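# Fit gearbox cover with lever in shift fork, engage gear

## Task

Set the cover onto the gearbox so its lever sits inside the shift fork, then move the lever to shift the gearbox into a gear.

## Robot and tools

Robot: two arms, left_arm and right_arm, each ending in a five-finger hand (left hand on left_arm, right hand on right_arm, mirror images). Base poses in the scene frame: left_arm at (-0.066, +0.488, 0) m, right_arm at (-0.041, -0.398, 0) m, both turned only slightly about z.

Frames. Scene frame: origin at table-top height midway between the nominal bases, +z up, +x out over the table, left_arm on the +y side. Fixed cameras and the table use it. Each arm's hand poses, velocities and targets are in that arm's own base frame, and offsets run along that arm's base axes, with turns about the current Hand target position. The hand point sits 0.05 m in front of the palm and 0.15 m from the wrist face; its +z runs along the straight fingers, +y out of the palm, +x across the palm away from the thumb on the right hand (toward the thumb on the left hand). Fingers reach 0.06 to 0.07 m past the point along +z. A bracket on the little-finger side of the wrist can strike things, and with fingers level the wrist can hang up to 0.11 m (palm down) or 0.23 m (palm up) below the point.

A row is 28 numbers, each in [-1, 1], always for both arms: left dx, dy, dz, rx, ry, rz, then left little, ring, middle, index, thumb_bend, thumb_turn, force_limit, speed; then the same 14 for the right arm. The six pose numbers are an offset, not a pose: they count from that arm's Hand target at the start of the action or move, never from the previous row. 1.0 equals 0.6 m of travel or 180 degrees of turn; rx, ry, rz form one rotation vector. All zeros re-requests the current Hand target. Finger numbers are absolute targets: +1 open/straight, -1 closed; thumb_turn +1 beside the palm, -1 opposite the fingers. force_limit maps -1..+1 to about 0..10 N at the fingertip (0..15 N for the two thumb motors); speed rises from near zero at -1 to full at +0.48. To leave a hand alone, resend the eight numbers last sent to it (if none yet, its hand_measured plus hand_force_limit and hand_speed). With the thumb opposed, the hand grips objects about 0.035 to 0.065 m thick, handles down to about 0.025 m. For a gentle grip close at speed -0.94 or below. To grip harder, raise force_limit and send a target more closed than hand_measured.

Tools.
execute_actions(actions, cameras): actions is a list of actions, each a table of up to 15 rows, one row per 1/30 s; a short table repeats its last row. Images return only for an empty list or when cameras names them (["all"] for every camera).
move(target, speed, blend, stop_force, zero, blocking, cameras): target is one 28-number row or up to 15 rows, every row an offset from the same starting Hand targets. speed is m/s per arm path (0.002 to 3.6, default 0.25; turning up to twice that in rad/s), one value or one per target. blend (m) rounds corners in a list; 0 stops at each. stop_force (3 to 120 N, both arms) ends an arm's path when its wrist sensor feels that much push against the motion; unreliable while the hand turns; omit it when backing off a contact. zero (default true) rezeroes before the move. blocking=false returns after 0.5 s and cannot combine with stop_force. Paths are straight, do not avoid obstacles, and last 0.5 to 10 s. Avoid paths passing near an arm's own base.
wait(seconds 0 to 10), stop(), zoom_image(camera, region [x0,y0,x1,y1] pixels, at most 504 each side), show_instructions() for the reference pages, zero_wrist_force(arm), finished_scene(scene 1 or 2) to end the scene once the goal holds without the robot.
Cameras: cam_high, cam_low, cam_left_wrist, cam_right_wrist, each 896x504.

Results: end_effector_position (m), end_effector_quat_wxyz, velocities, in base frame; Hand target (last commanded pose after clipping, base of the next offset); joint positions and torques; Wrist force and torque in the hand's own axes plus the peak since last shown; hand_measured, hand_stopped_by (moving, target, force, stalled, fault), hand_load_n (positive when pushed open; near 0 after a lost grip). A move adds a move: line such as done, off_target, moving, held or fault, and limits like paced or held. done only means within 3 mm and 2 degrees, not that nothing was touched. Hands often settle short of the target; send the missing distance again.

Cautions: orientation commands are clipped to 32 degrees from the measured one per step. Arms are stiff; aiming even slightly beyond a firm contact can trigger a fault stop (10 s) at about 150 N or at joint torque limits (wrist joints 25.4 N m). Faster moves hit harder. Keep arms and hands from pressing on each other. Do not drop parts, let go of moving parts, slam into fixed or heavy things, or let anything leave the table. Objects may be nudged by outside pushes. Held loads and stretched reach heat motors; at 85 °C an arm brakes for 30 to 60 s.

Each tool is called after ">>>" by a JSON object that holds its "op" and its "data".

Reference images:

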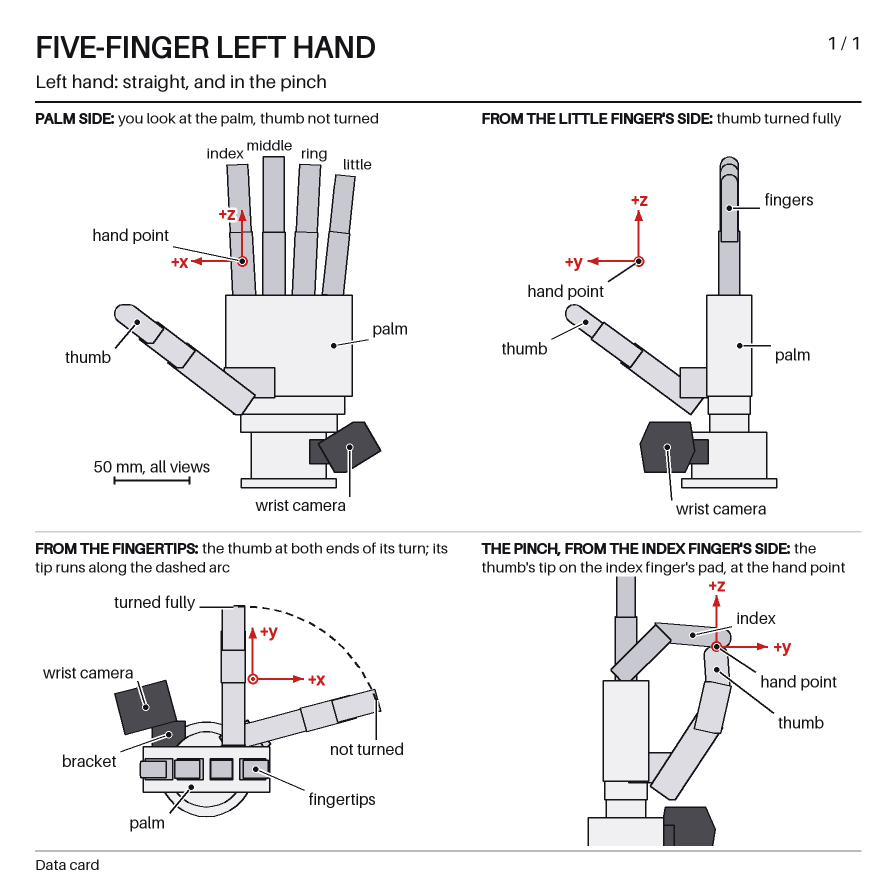

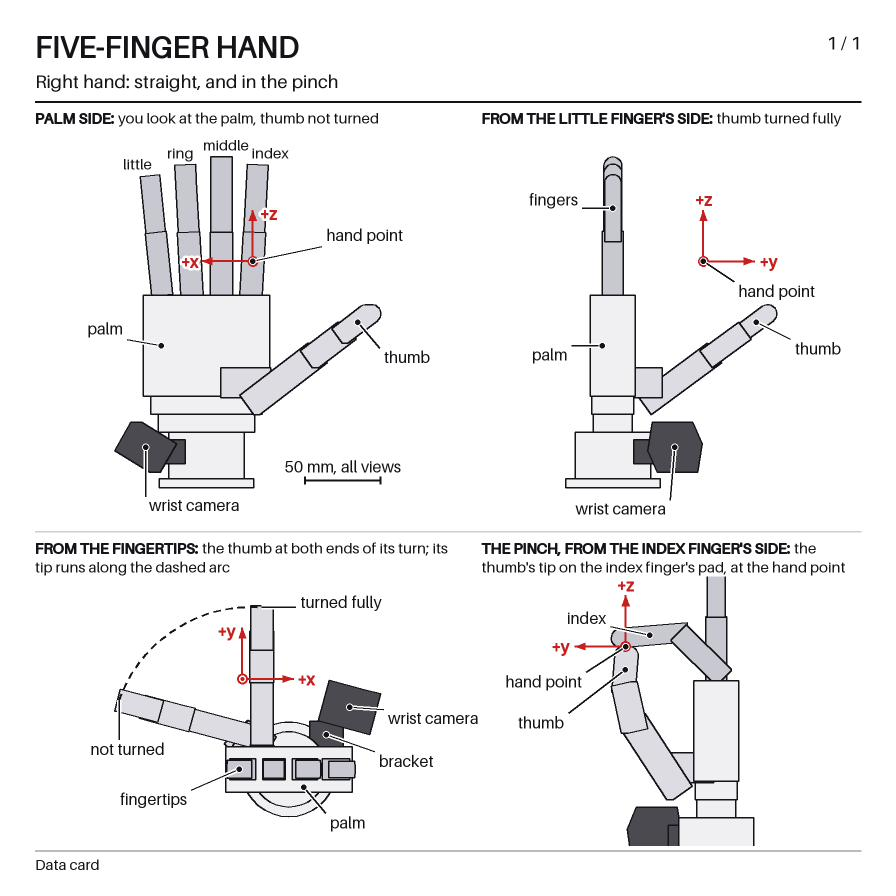

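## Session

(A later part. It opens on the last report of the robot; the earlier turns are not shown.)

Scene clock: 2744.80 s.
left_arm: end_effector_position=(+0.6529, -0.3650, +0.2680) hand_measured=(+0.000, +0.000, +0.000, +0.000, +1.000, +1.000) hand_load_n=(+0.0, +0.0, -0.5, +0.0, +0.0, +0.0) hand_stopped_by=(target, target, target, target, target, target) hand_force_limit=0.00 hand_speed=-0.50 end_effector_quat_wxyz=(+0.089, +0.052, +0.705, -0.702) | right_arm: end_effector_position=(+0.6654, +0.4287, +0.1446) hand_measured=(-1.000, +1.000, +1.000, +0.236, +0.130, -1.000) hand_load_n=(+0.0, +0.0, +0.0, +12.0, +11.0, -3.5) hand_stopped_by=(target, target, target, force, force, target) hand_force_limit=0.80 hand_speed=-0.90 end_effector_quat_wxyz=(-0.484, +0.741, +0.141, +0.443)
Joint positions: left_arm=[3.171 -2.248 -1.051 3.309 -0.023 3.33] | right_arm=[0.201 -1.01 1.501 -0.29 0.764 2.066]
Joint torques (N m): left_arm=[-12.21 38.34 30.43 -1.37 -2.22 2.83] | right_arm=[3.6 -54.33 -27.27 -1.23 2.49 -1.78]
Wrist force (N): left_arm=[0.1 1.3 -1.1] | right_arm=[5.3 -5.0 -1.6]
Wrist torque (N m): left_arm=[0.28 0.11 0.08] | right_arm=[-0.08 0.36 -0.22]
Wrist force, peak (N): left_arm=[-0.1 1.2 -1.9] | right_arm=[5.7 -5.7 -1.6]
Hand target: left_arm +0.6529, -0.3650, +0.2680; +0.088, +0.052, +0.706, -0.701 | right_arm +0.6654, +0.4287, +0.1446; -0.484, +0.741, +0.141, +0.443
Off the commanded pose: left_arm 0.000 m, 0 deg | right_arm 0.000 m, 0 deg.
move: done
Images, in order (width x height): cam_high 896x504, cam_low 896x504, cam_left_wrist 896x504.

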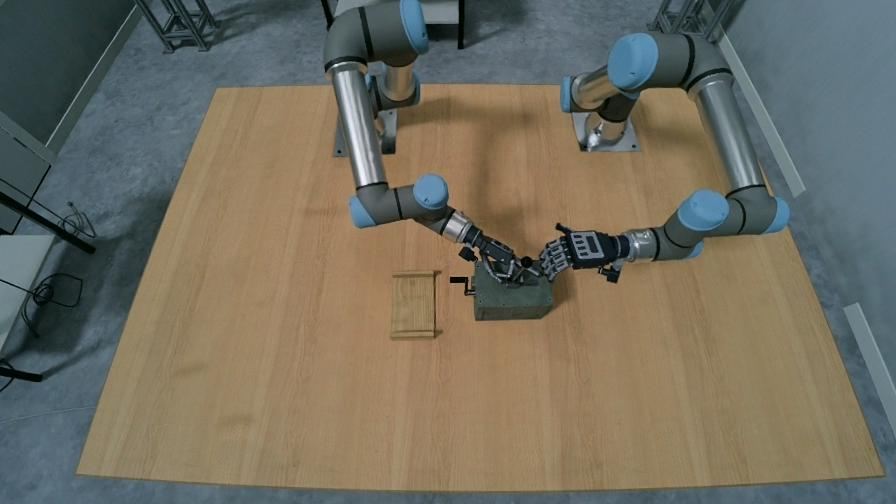

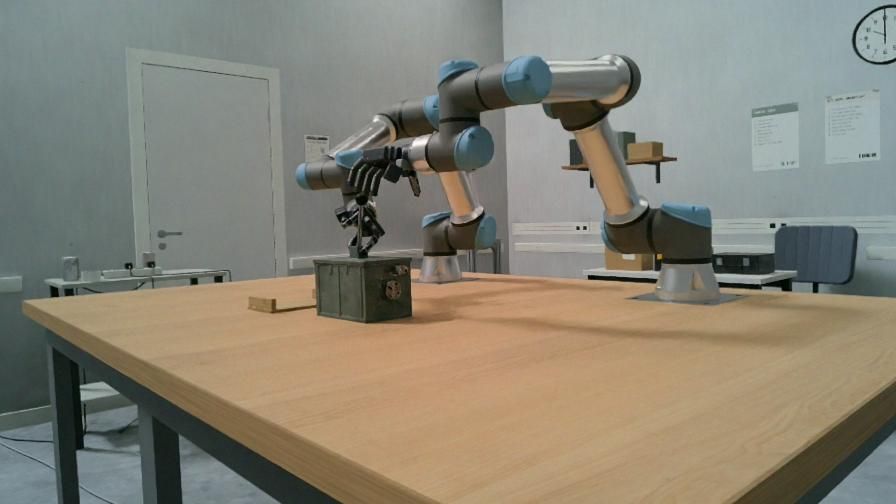

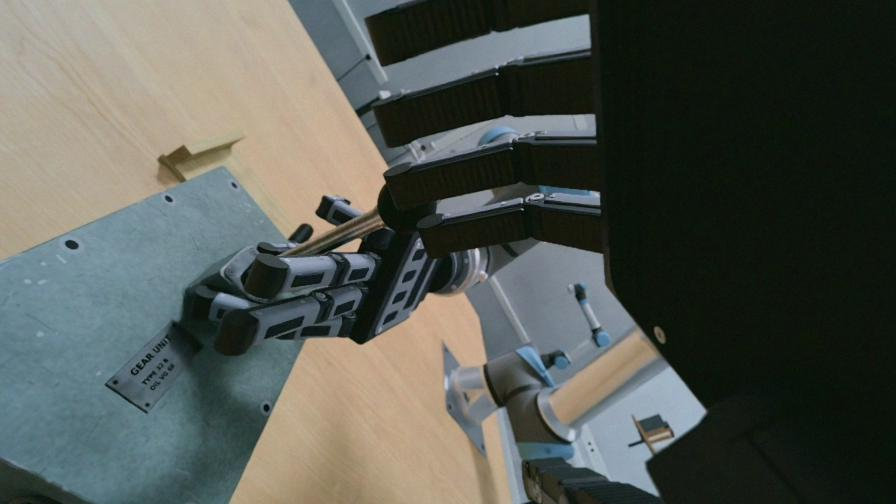

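>>> {"op": "move", "data": {"target": [-0.0167,0,-0.04,0,0,0,0,0,0,0,1,1,0,-0.5,0,0,0,0,0,0,-1,1,1,-0.6,-0.7,-1,0.8,-0.9], "speed": 0.04, "stop_force": 5, "cameras": ["cam_high","cam_low","cam_left_wrist"]}}

>>> {"op": "zoom_image", "data": {"camera": "cam_low", "region": [330, 145, 430, 225]}}

>>> {"op": "zoom_image", "data": {"camera": "cam_high", "region": [490, 220, 610, 310]}}

>>> {"op": "zoom_image", "data": {"camera": "cam_left_wrist", "region": [320, 90, 500, 250]}}

Scene clock: 2772.00 s.
left_arm: end_effector_position=(+0.6429, -0.3650, +0.2440) hand_measured=(+0.000, +0.000, +0.000, +0.000, +1.000, +1.000) hand_load_n=(+0.0, +0.0, +0.0, -0.5, +0.0, -0.5) hand_stopped_by=(target, target, target, target, target, target) hand_force_limit=0.00 hand_speed=-0.50 end_effector_quat_wxyz=(+0.089, +0.052, +0.706, -0.701) end_effector_velocity=(+0.001, +0.000, +0.000) end_effector_angular_velocity=(+0.000, +0.001, +0.001) | right_arm: end_effector_position=(+0.6654, +0.4287, +0.1446) hand_measured=(-1.000, +1.000, +1.000, +0.236, +0.130, -1.000) hand_load_n=(+0.0, +0.0, +0.0, +12.0, +11.0, -3.5) hand_stopped_by=(target, target, target, force, force, target) hand_force_limit=0.80 hand_speed=-0.90 end_effector_quat_wxyz=(-0.484, +0.741, +0.141, +0.443)
Joint positions: left_arm=[3.171 -2.249 -1.11 3.309 -0.022 3.391] | right_arm=[0.201 -1.01 1.501 -0.29 0.764 2.066]
Joint velocities: left_arm=[0 -0.002 0.003 -0.005 0 0.004] | right_arm=[within noise]
Joint torques (N m): left_arm=[9.99 38.4 28.83 -1.53 -1.88 2.48] | right_arm=[2.64 -53.53 -27.07 -1.18 2.56 -1.79]
Wrist force (N): left_arm=[-0.1 1.4 -1.1] | right_arm=[5.2 -5.2 -1.5]
Wrist torque (N m): left_arm=[0.30 0.13 0.07] | right_arm=[-0.14 0.35 -0.23]
Wrist force, peak (N): left_arm=[0.0 1.8 -1.3] | right_arm=[5.9 -5.5 -1.7]
Hand target: left_arm +0.6429, -0.3650, +0.2440; +0.088, +0.052, +0.706, -0.701 | right_arm +0.6654, +0.4287, +0.1446; -0.484, +0.741, +0.141, +0.443
Off the commanded pose: left_arm 0.000 m, 0 deg | right_arm 0.000 m, 0 deg.
move: done
Images, in order (width x height): cam_high 896x504, cam_low 896x504, cam_left_wrist 896x504.

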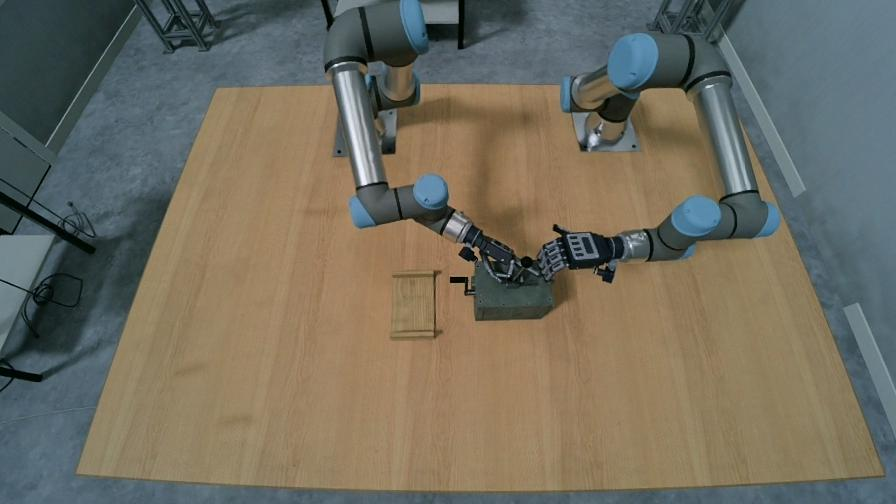

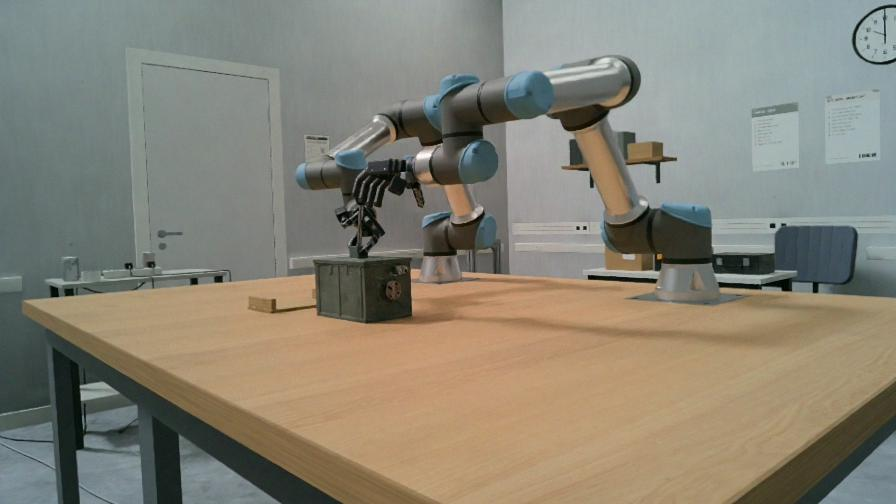

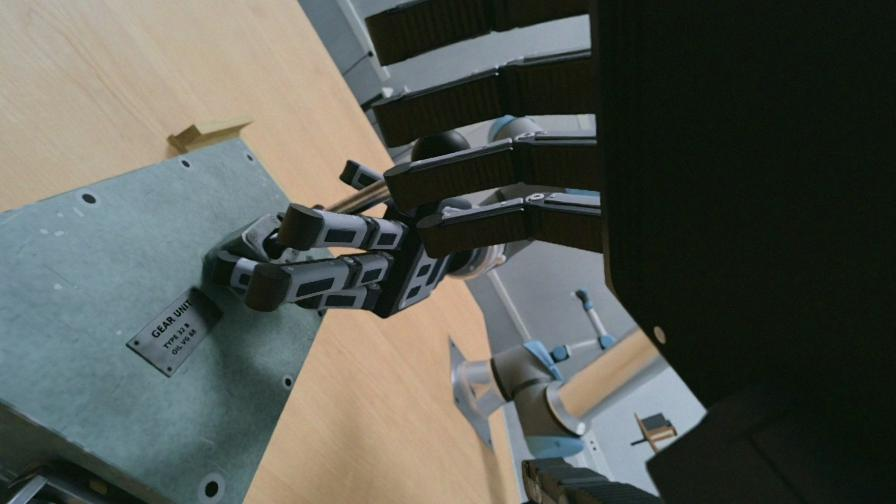

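Scaled by 5.040 from the camera's 896x504 image, which has a finer 1280x720 frame.

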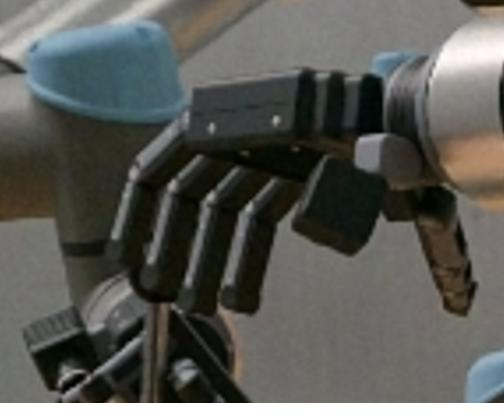

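Scaled by 4.200 from the camera's 896x504 image, which has a finer 1280x720 frame.

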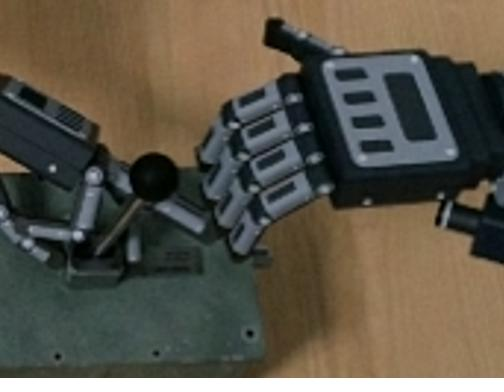

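Scaled by 2.800 from the camera's 896x504 image, which has a finer 1280x720 frame.

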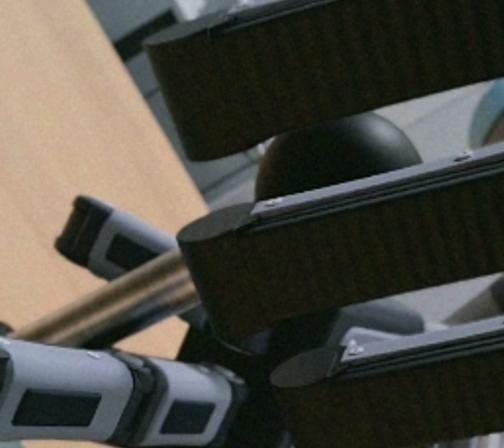

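>>> {"op": "move", "data": {"target": [0.003,0,0.0067,0,0,0,0,0,0,0,1,1,0,-0.5,0,0,0,0,0,0,-1,1,1,-0.6,-0.7,-1,0.8,-0.9], "speed": 0.03}}

>>> {"op": "move", "data": {"target": [0,-0.06,0,0,0,0,0,0,0,0,1,1,0,-0.5,0,0,0,0,0,0,-1,1,1,-0.6,-0.7,-1,0.8,-0.9], "speed": 0.01, "stop_force": 3, "cameras": ["cam_high","cam_low","cam_left_wrist"]}}

>>> {"op": "zoom_image", "data": {"camera": "cam_low", "region": [330, 145, 430, 225]}}

>>> {"op": "zoom_image", "data": {"camera": "cam_high", "region": [490, 220, 610, 310]}}

>>> {"op": "zoom_image", "data": {"camera": "cam_left_wrist", "region": [320, 90, 500, 250]}}

Scene clock: 2796.00 s.
left_arm: end_effector_position=(+0.6447, -0.3650, +0.2480) hand_measured=(+0.000, +0.000, +0.000, +0.000, +1.000, +1.000) hand_load_n=(+0.0, +0.0, +0.0, +0.0, +0.0, -0.5) hand_stopped_by=(target, target, target, target, target, target) hand_force_limit=0.00 hand_speed=-0.50 end_effector_quat_wxyz=(+0.088, +0.052, +0.706, -0.701) end_effector_velocity=(+0.000, +0.000, +0.000) end_effector_angular_velocity=(+0.000, -0.003, +0.000) | right_arm: end_effector_position=(+0.6654, +0.4287, +0.1446) hand_measured=(-1.000, +1.000, +1.000, +0.236, +0.130, -1.000) hand_load_n=(+0.0, +0.0, +0.0, +12.5, +11.5, -3.5) hand_stopped_by=(target, target, target, force, force, target) hand_force_limit=0.80 hand_speed=-0.90 end_effector_quat_wxyz=(-0.484, +0.741, +0.141, +0.443)
Joint positions: left_arm=[3.171 -2.25 -1.097 3.301 -0.022 3.387] | right_arm=[0.201 -1.01 1.501 -0.29 0.764 2.066]
Joint velocities: left_arm=[0 0 0.001 -0.003 0 0.005] | right_arm=[within noise]
Joint torques (N m): left_arm=[-8.01 36.98 29.7 -1.24 -1.89 2.44] | right_arm=[3.08 -53.14 -25.86 -1.24 2.63 -1.4]
Wrist force (N): left_arm=[-0.1 1.2 -1.1] | right_arm=[5.4 -5.3 -1.6]
Wrist torque (N m): left_arm=[0.27 0.13 0.09] | right_arm=[-0.10 0.37 -0.22]
Wrist force, peak (N): left_arm=[0.0 1.4 -1.4] | right_arm=[5.7 -5.9 -1.7]
Hand target: left_arm +0.6447, -0.3650, +0.2480; +0.088, +0.052, +0.706, -0.701 | right_arm +0.6654, +0.4287, +0.1446; -0.484, +0.741, +0.141, +0.443
Off the commanded pose: left_arm 0.000 m, 0 deg | right_arm 0.000 m, 0 deg.
move: done

Scene clock: 2799.30 s.
left_arm: end_effector_position=(+0.6447, -0.3860, +0.2480) hand_measured=(+0.000, +0.000, +0.000, +0.000, +1.000, +1.000) hand_load_n=(+0.0, +0.0, -1.5, +0.0, +0.0, -0.5) hand_stopped_by=(target, target, target, target, target, target) hand_force_limit=0.00 hand_speed=-0.50 end_effector_quat_wxyz=(+0.088, +0.052, +0.706, -0.701) | right_arm: end_effector_position=(+0.6654, +0.4287, +0.1446) hand_measured=(-1.000, +1.000, +1.000, +0.236, +0.130, -1.000) hand_load_n=(+0.0, +0.0, +0.0, +8.0, +13.5, -4.5) hand_stopped_by=(target, target, target, force, force, target) hand_force_limit=0.80 hand_speed=-0.90 end_effector_quat_wxyz=(-0.484, +0.741, +0.141, +0.443)
Joint positions: left_arm=[3.139 -2.256 -1.088 3.317 -0.055 3.368] | right_arm=[0.201 -1.01 1.501 -0.29 0.764 2.066]
Joint torques (N m): left_arm=[10.15 55.36 12.15 -0.99 2.3 2.7] | right_arm=[4.3 -49.91 -26.99 -1.29 -2.64 -1.79]
Wrist force (N): left_arm=[0.0 1.8 -2.3] | right_arm=[7.4 -1.8 -8.5]
Wrist torque (N m): left_arm=[0.31 0.09 0.25] | right_arm=[-0.01 0.46 -0.18]
Wrist force, peak (N): left_arm=[-0.8 1.7 -4.3] | right_arm=[7.8 -2.6 -8.9]
Hand target: left_arm +0.6447, -0.3860, +0.2480; +0.088, +0.052, +0.706, -0.701 (not the last commanded pose) | right_arm +0.6654, +0.4287, +0.1446; -0.484, +0.741, +0.141, +0.443
Off the commanded pose: left_arm 0.015 m, 0 deg | right_arm 0.000 m, 0 deg.
move: contact (left_arm)
Images, in order (width x height): cam_high 896x504, cam_low 896x504, cam_left_wrist 896x504.

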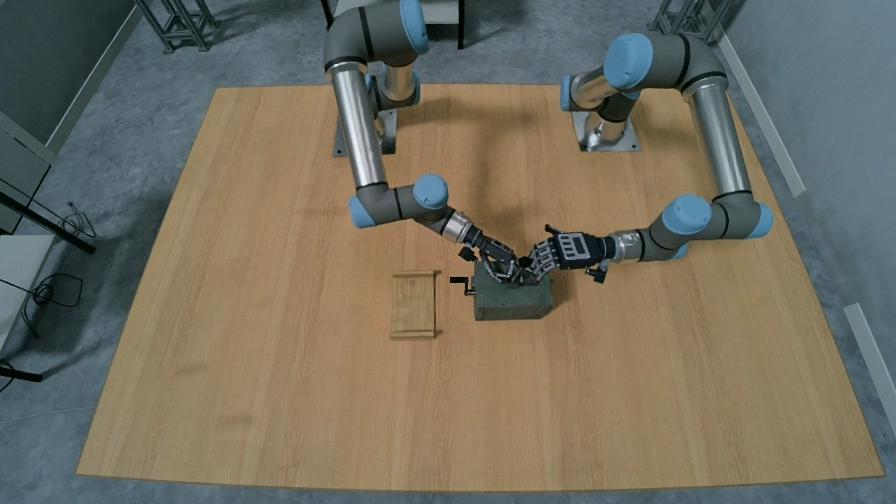

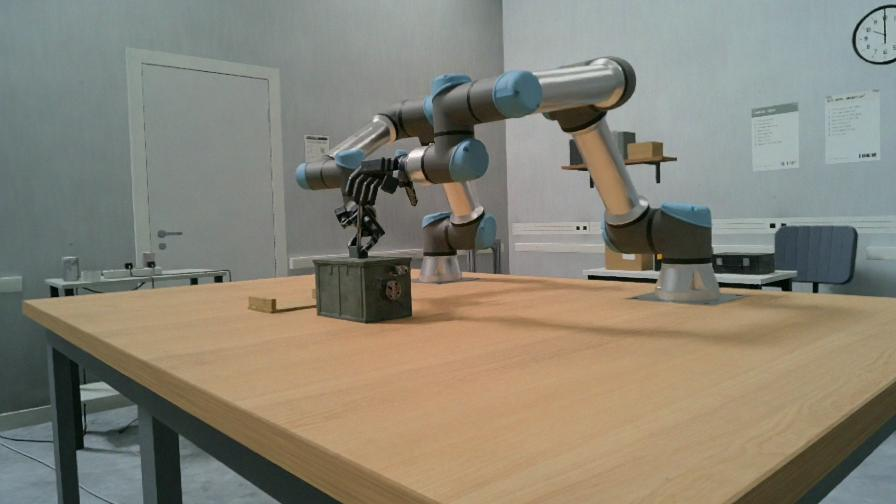

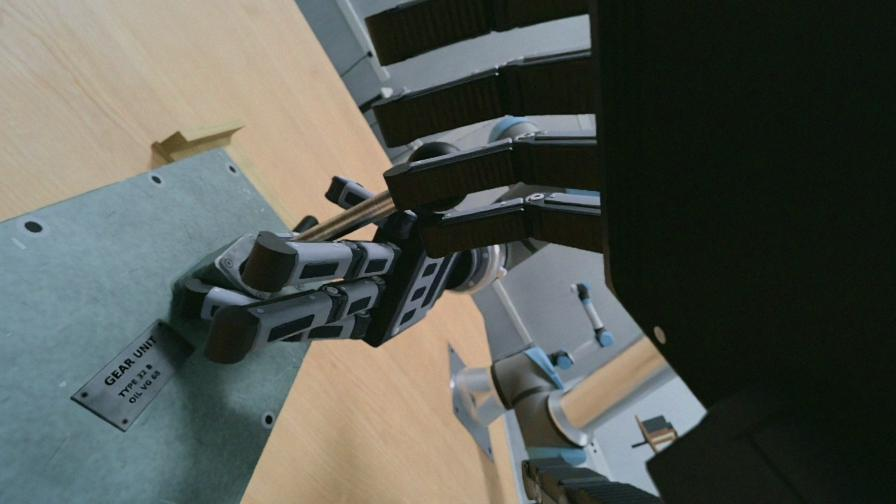

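Scaled by 5.040 from the camera's 896x504 image, which has a finer 1280x720 frame.

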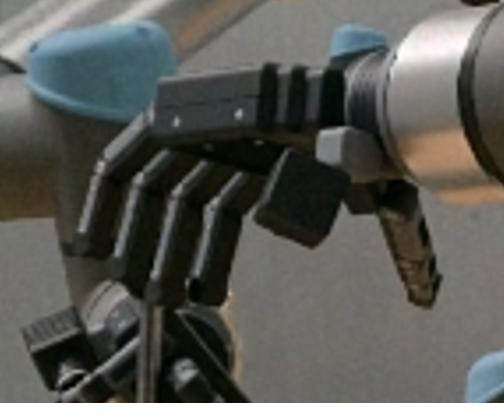

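Scaled by 4.200 from the camera's 896x504 image, which has a finer 1280x720 frame.

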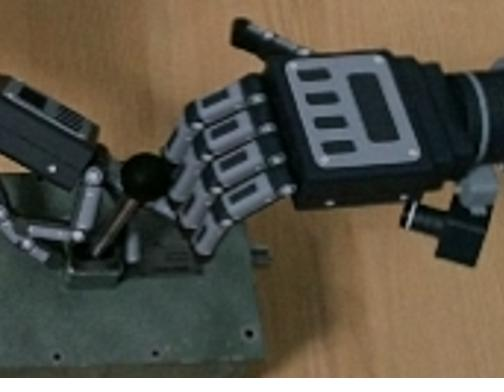

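Scaled by 2.800 from the camera's 896x504 image, which has a finer 1280x720 frame.

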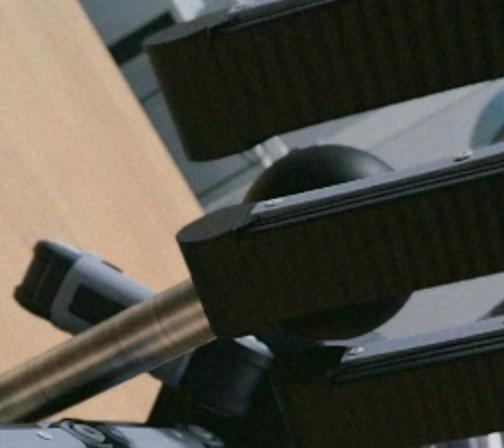

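>>> {"op": "move", "data": {"target": [[0,0.025,0,0,0,0,0,0,0,0,1,1,0,-0.5,0,0,0,0,0,0,-1,1,1,-0.6,-0.7,-1,0.8,-0.9],[0.0117,0.025,0.0258,0,0,0,0,0,0,0,1,1,0,-0.5,0,0,0.0017,0,0,0,-1,1,1,-0.6,-0.7,-1,0.8,-0.9]], "speed": 0.03, "cameras": ["cam_high","cam_low","cam_left_wrist"]}}

>>> {"op": "zoom_image", "data": {"camera": "cam_low", "region": [330, 145, 430, 225]}}

>>> {"op": "zoom_image", "data": {"camera": "cam_left_wrist", "region": [320, 90, 500, 250]}}

Scene clock: 2875.67 s.
left_arm: end_effector_position=(+0.6517, -0.3709, +0.2635) hand_measured=(+0.000, +0.000, +0.000, +0.000, +1.000, +1.000) hand_load_n=(+0.0, +0.0, -0.5, +0.0, +0.0, +0.0) hand_stopped_by=(target, target, target, target, target, target) hand_force_limit=0.00 hand_speed=-0.50 end_effector_quat_wxyz=(+0.089, +0.052, +0.705, -0.701) | right_arm: end_effector_position=(+0.6654, +0.4287, +0.1456) hand_measured=(-1.000, +1.000, +1.000, +0.236, +0.130, -1.000) hand_load_n=(+0.0, +0.0, +0.0, +9.5, +14.5, -1.0) hand_stopped_by=(target, target, target, force, force, target) hand_force_limit=0.80 hand_speed=-0.90 end_effector_quat_wxyz=(-0.484, +0.741, +0.141, +0.443)
Joint positions: left_arm=[3.162 -2.256 -1.047 3.288 -0.032 3.357] | right_arm=[0.201 -1.011 1.5 -0.287 0.764 2.066]
Joint torques (N m): left_arm=[-6.11 38.02 29.02 -1.5 -1 2.62] | right_arm=[4.5 -63.26 -33.95 0.23 0.88 -1.35]
Wrist force (N): left_arm=[-0.1 1.1 -1.3] | right_arm=[-3.0 4.5 -0.7]
Wrist torque (N m): left_arm=[0.27 0.12 0.08] | right_arm=[0.04 0.08 -0.20]
Wrist force, peak (N): left_arm=[-0.1 1.9 -2.3] | right_arm=[8.1 -2.5 -8.6]
Hand target: left_arm +0.6517, -0.3710, +0.2635; +0.088, +0.052, +0.706, -0.701 | right_arm +0.6654, +0.4287, +0.1456; -0.484, +0.741, +0.141, +0.443
Off the commanded pose: left_arm 0.000 m, 0 deg | right_arm 0.000 m, 0 deg.
move: done
Images, in order (width x height): cam_high 896x504, cam_low 896x504, cam_left_wrist 896x504.

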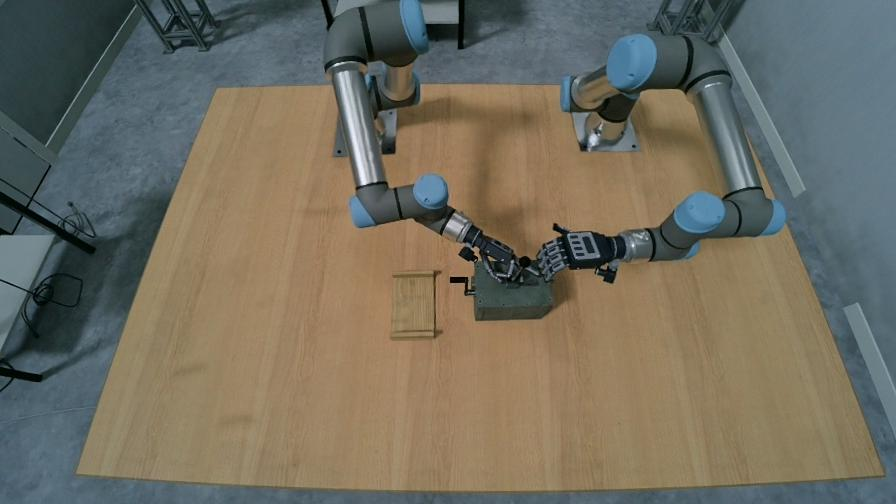

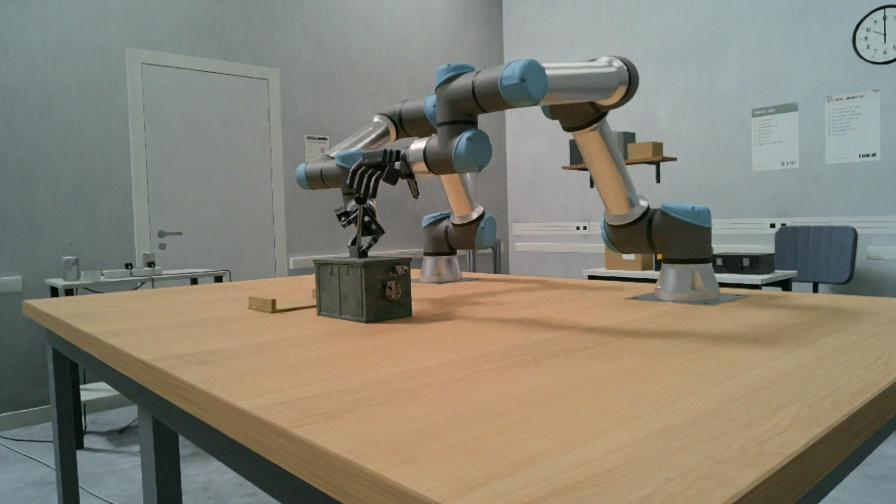

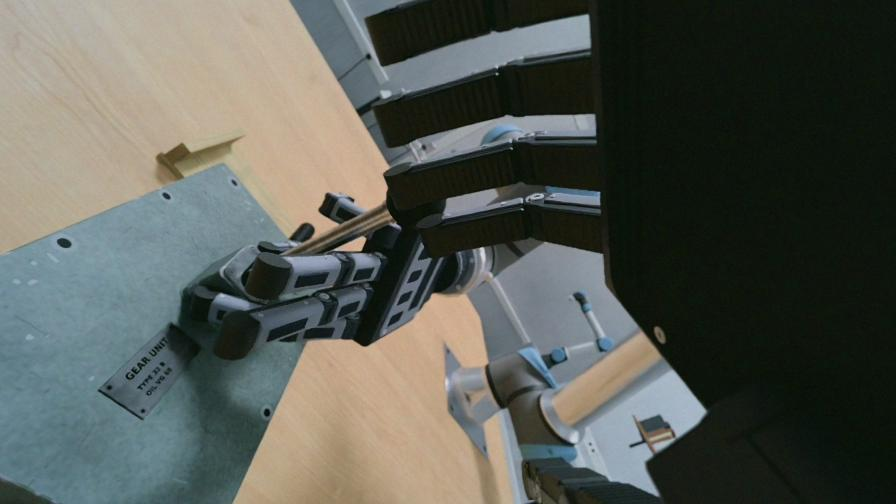

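Scaled by 5.040 from the camera's 896x504 image, which has a finer 1280x720 frame.

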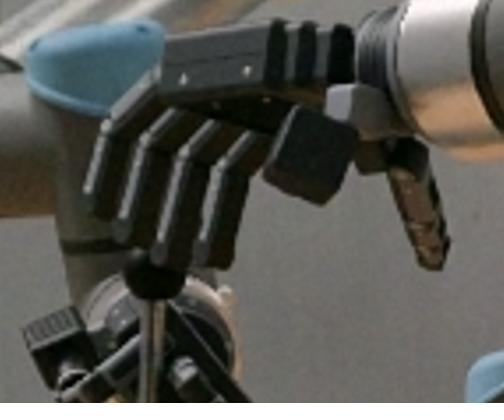

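Scaled by 2.800 from the camera's 896x504 image, which has a finer 1280x720 frame.

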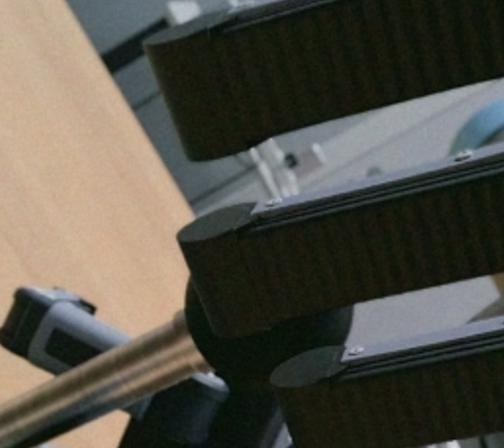

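>>> {"op": "move", "data": {"target": [0,0,0.005,0,0,0,0,0,0,0,1,1,0,-0.5,0,0,0.0005,0,0,0,-1,1,1,0.35,0.25,-1,0.8,-0.9], "speed": 0.02, "cameras": ["cam_high","cam_low","cam_left_wrist","cam_right_wrist"]}}

>>> {"op": "zoom_image", "data": {"camera": "cam_low", "region": [305, 205, 425, 285]}}

Scene clock: 2908.10 s.
left_arm: end_effector_position=(+0.6517, -0.3710, +0.2665) hand_measured=(+0.000, +0.000, +0.000, +0.000, +1.000, +1.000) hand_load_n=(+0.0, +0.0, +0.0, +0.0, +0.0, +0.0) hand_stopped_by=(target, target, target, target, target, target) hand_force_limit=0.00 hand_speed=-0.50 end_effector_quat_wxyz=(+0.089, +0.052, +0.706, -0.701) | right_arm: end_effector_position=(+0.6654, +0.4287, +0.1459) hand_measured=(-1.000, +1.000, +1.000, +0.350, +0.250, -1.000) hand_load_n=(+0.0, +0.0, +0.0, +0.0, +0.5, +0.0) hand_stopped_by=(target, target, target, target, target, target) hand_force_limit=0.80 hand_speed=-0.90 end_effector_quat_wxyz=(-0.484, +0.741, +0.141, +0.443)
Joint positions: left_arm=[3.162 -2.258 -1.036 3.265 -0.032 3.37] | right_arm=[0.201 -1.011 1.5 -0.287 0.764 2.066]
Joint torques (N m): left_arm=[-8.09 38.66 29.5 -1.33 -1.84 2.77] | right_arm=[5.62 -57.68 -31.32 1.5 -2.56 -1.06]
Wrist force (N): left_arm=[0.0 1.2 -1.4] | right_arm=[2.0 -1.7 -0.4]
Wrist torque (N m): left_arm=[0.30 0.11 0.07] | right_arm=[-0.05 0.27 -0.18]
Wrist force, peak (N): left_arm=[-0.4 1.6 -1.3] | right_arm=[-3.4 4.9 -0.7]
Hand target: left_arm +0.6517, -0.3710, +0.2665; +0.088, +0.052, +0.706, -0.701 | right_arm +0.6654, +0.4287, +0.1459; -0.484, +0.741, +0.141, +0.443
Off the commanded pose: left_arm 0.000 m, 0 deg | right_arm 0.000 m, 0 deg.
move: done

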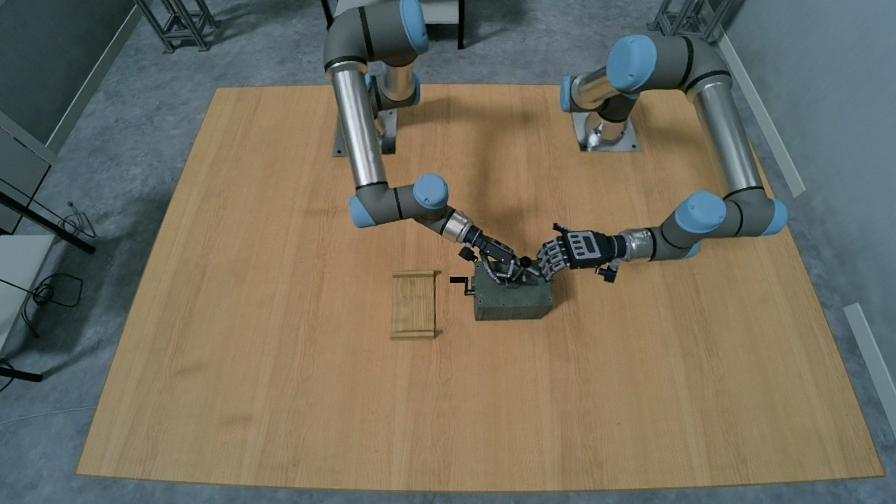

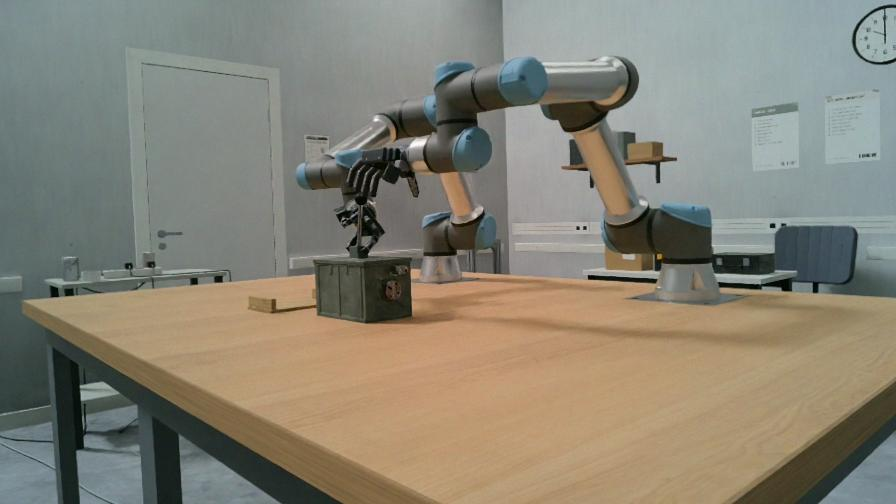

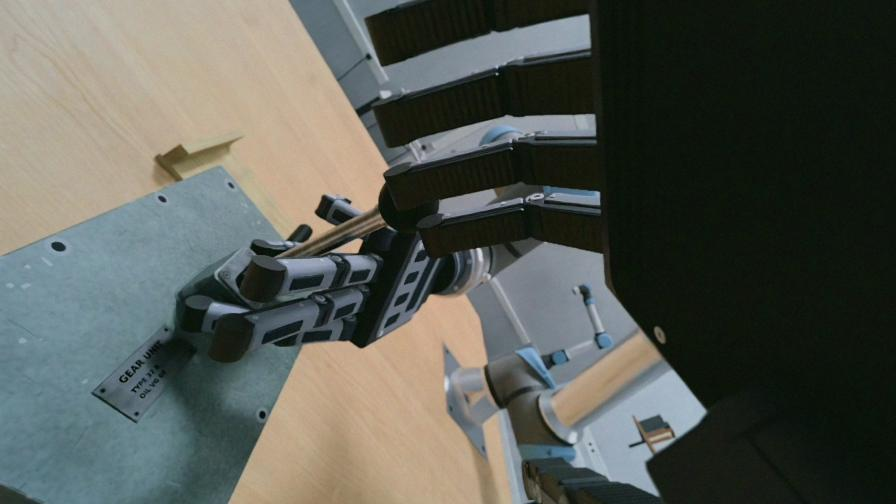

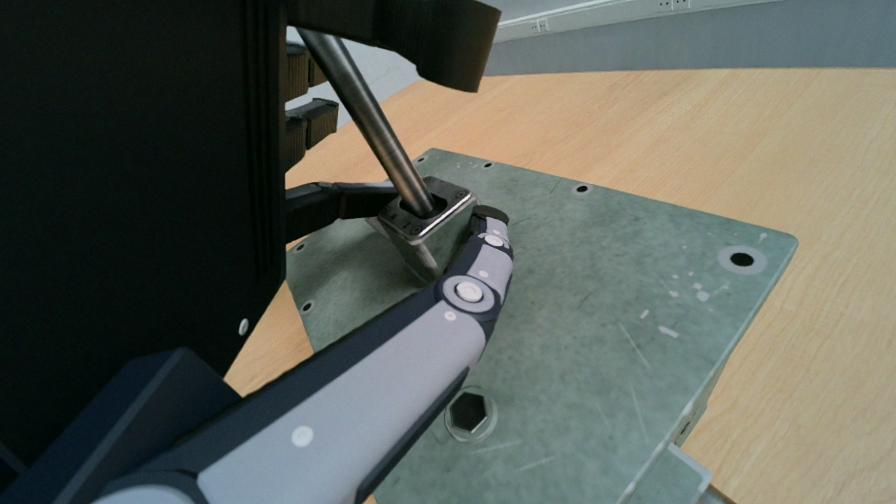

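Scaled by 4.200 from the camera's 896x504 image, which has a finer 1280x720 frame.

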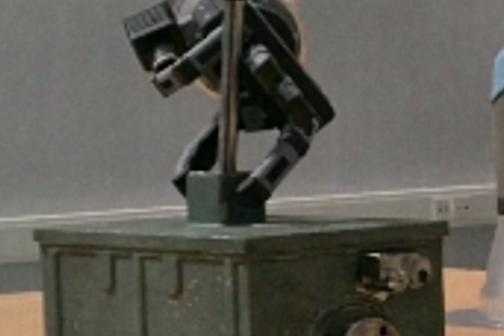

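>>> {"op": "move", "data": {"target": [[0,0,0,0,0,0,0,0,0,0,1,1,0,-0.5,0,0,0.0117,0,0,0,-1,1,1,0.7,0.4,-1,0.8,-0.8],[0,0,0,0,0,0,0,0,0,0,1,1,0,-0.5,-0.1125,-0.1826,0.0422,0,0,0,-1,1,1,0.7,0.4,-1,0.8,-0.8]], "speed": 0.06, "stop_force": 6, "cameras": ["all"]}}

Scene clock: 2939.33 s.
left_arm: end_effector_position=(+0.6517, -0.3710, +0.2665) hand_measured=(+0.000, +0.000, +0.000, +0.000, +1.000, +1.000) hand_load_n=(+0.0, -0.5, +0.0, +0.0, +0.0, -0.5) hand_stopped_by=(target, target, target, target, target, target) hand_force_limit=0.00 hand_speed=-0.50 end_effector_quat_wxyz=(+0.089, +0.052, +0.706, -0.701) | right_arm: end_effector_position=(+0.5979, +0.3191, +0.1712) hand_measured=(-1.000, +1.000, +1.000, +0.700, +0.400, -1.000) hand_load_n=(+0.0, -0.5, +0.0, +0.0, +0.0, +0.0) hand_stopped_by=(target, target, target, target, target, target) hand_force_limit=0.80 hand_speed=-0.80 end_effector_quat_wxyz=(-0.484, +0.741, +0.141, +0.443)
Joint positions: left_arm=[3.162 -2.258 -1.035 3.265 -0.032 3.37] | right_arm=[-0.005 -1.244 1.787 -0.28 0.564 1.99]
Joint torques (N m): left_arm=[-8.07 38.23 29.83 -1.35 -1.79 2.86] | right_arm=[-9.64 -46.76 -9.86 1.83 -2.93 -2.76]
Wrist force (N): left_arm=[0.0 1.2 -1.1] | right_arm=[1.6 -1.6 -0.1]
Wrist torque (N m): left_arm=[0.27 0.12 0.08] | right_arm=[-0.05 0.31 -0.07]
Wrist force, peak (N): left_arm=[-0.3 1.4 -1.4] | right_arm=[2.4 -1.5 0.0]
Hand target: left_arm +0.6517, -0.3710, +0.2665; +0.089, +0.052, +0.706, -0.701 | right_arm +0.5979, +0.3191, +0.1712; -0.484, +0.741, +0.141, +0.443
Off the commanded pose: left_arm 0.000 m, 0 deg | right_arm 0.000 m, 0 deg.
move: done

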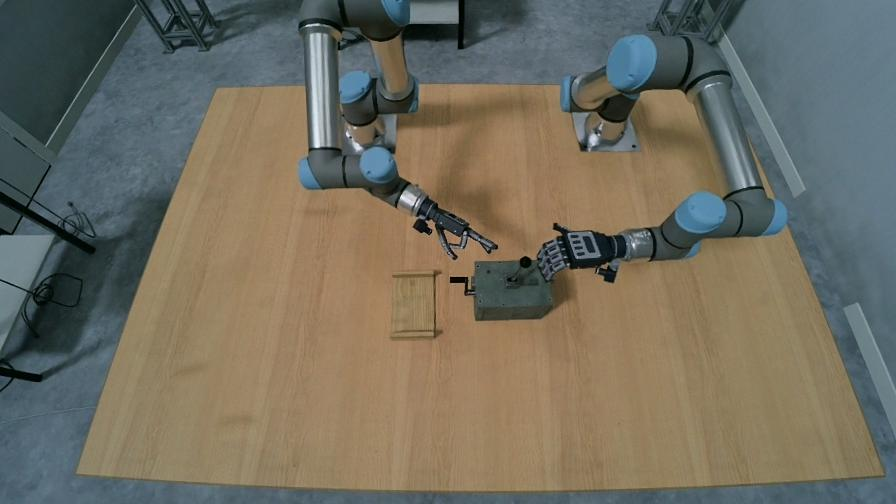

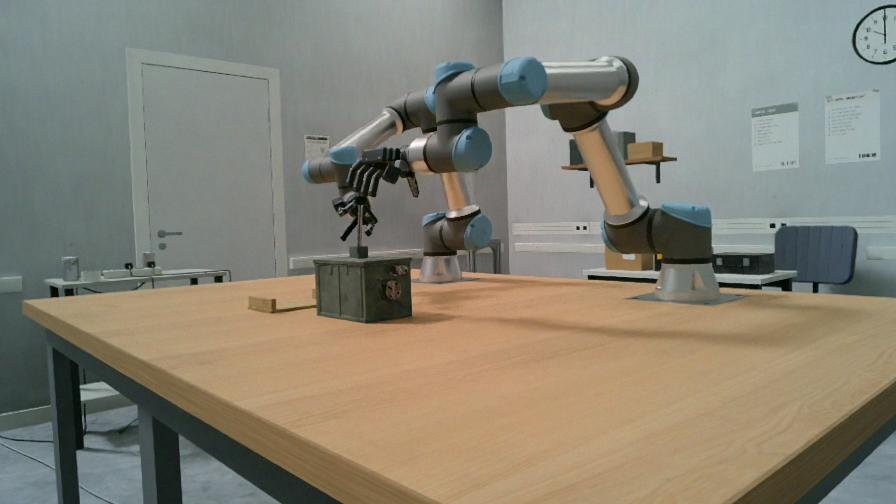

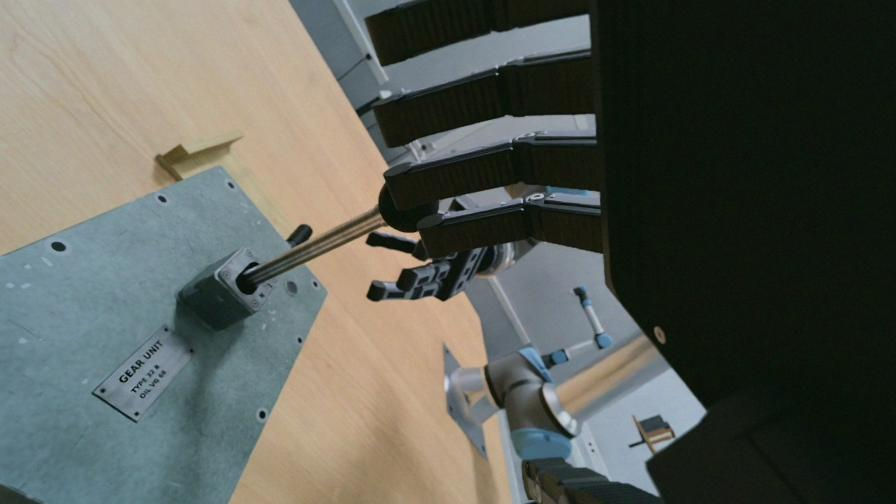

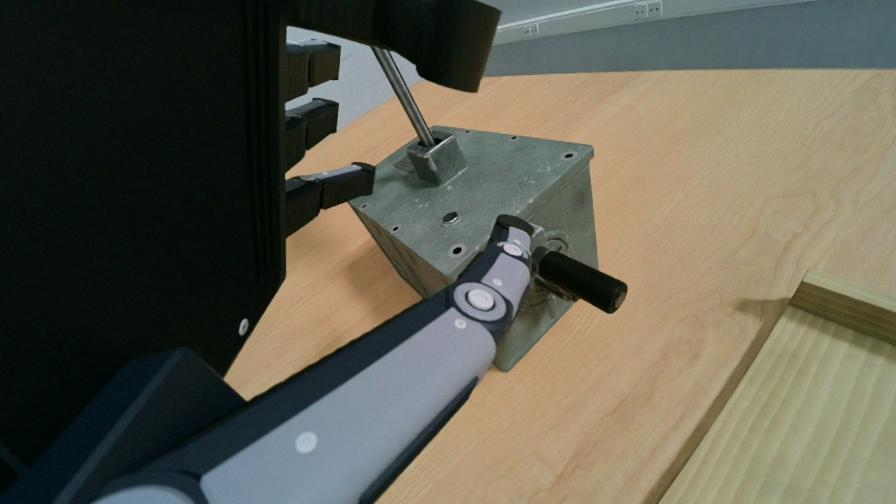

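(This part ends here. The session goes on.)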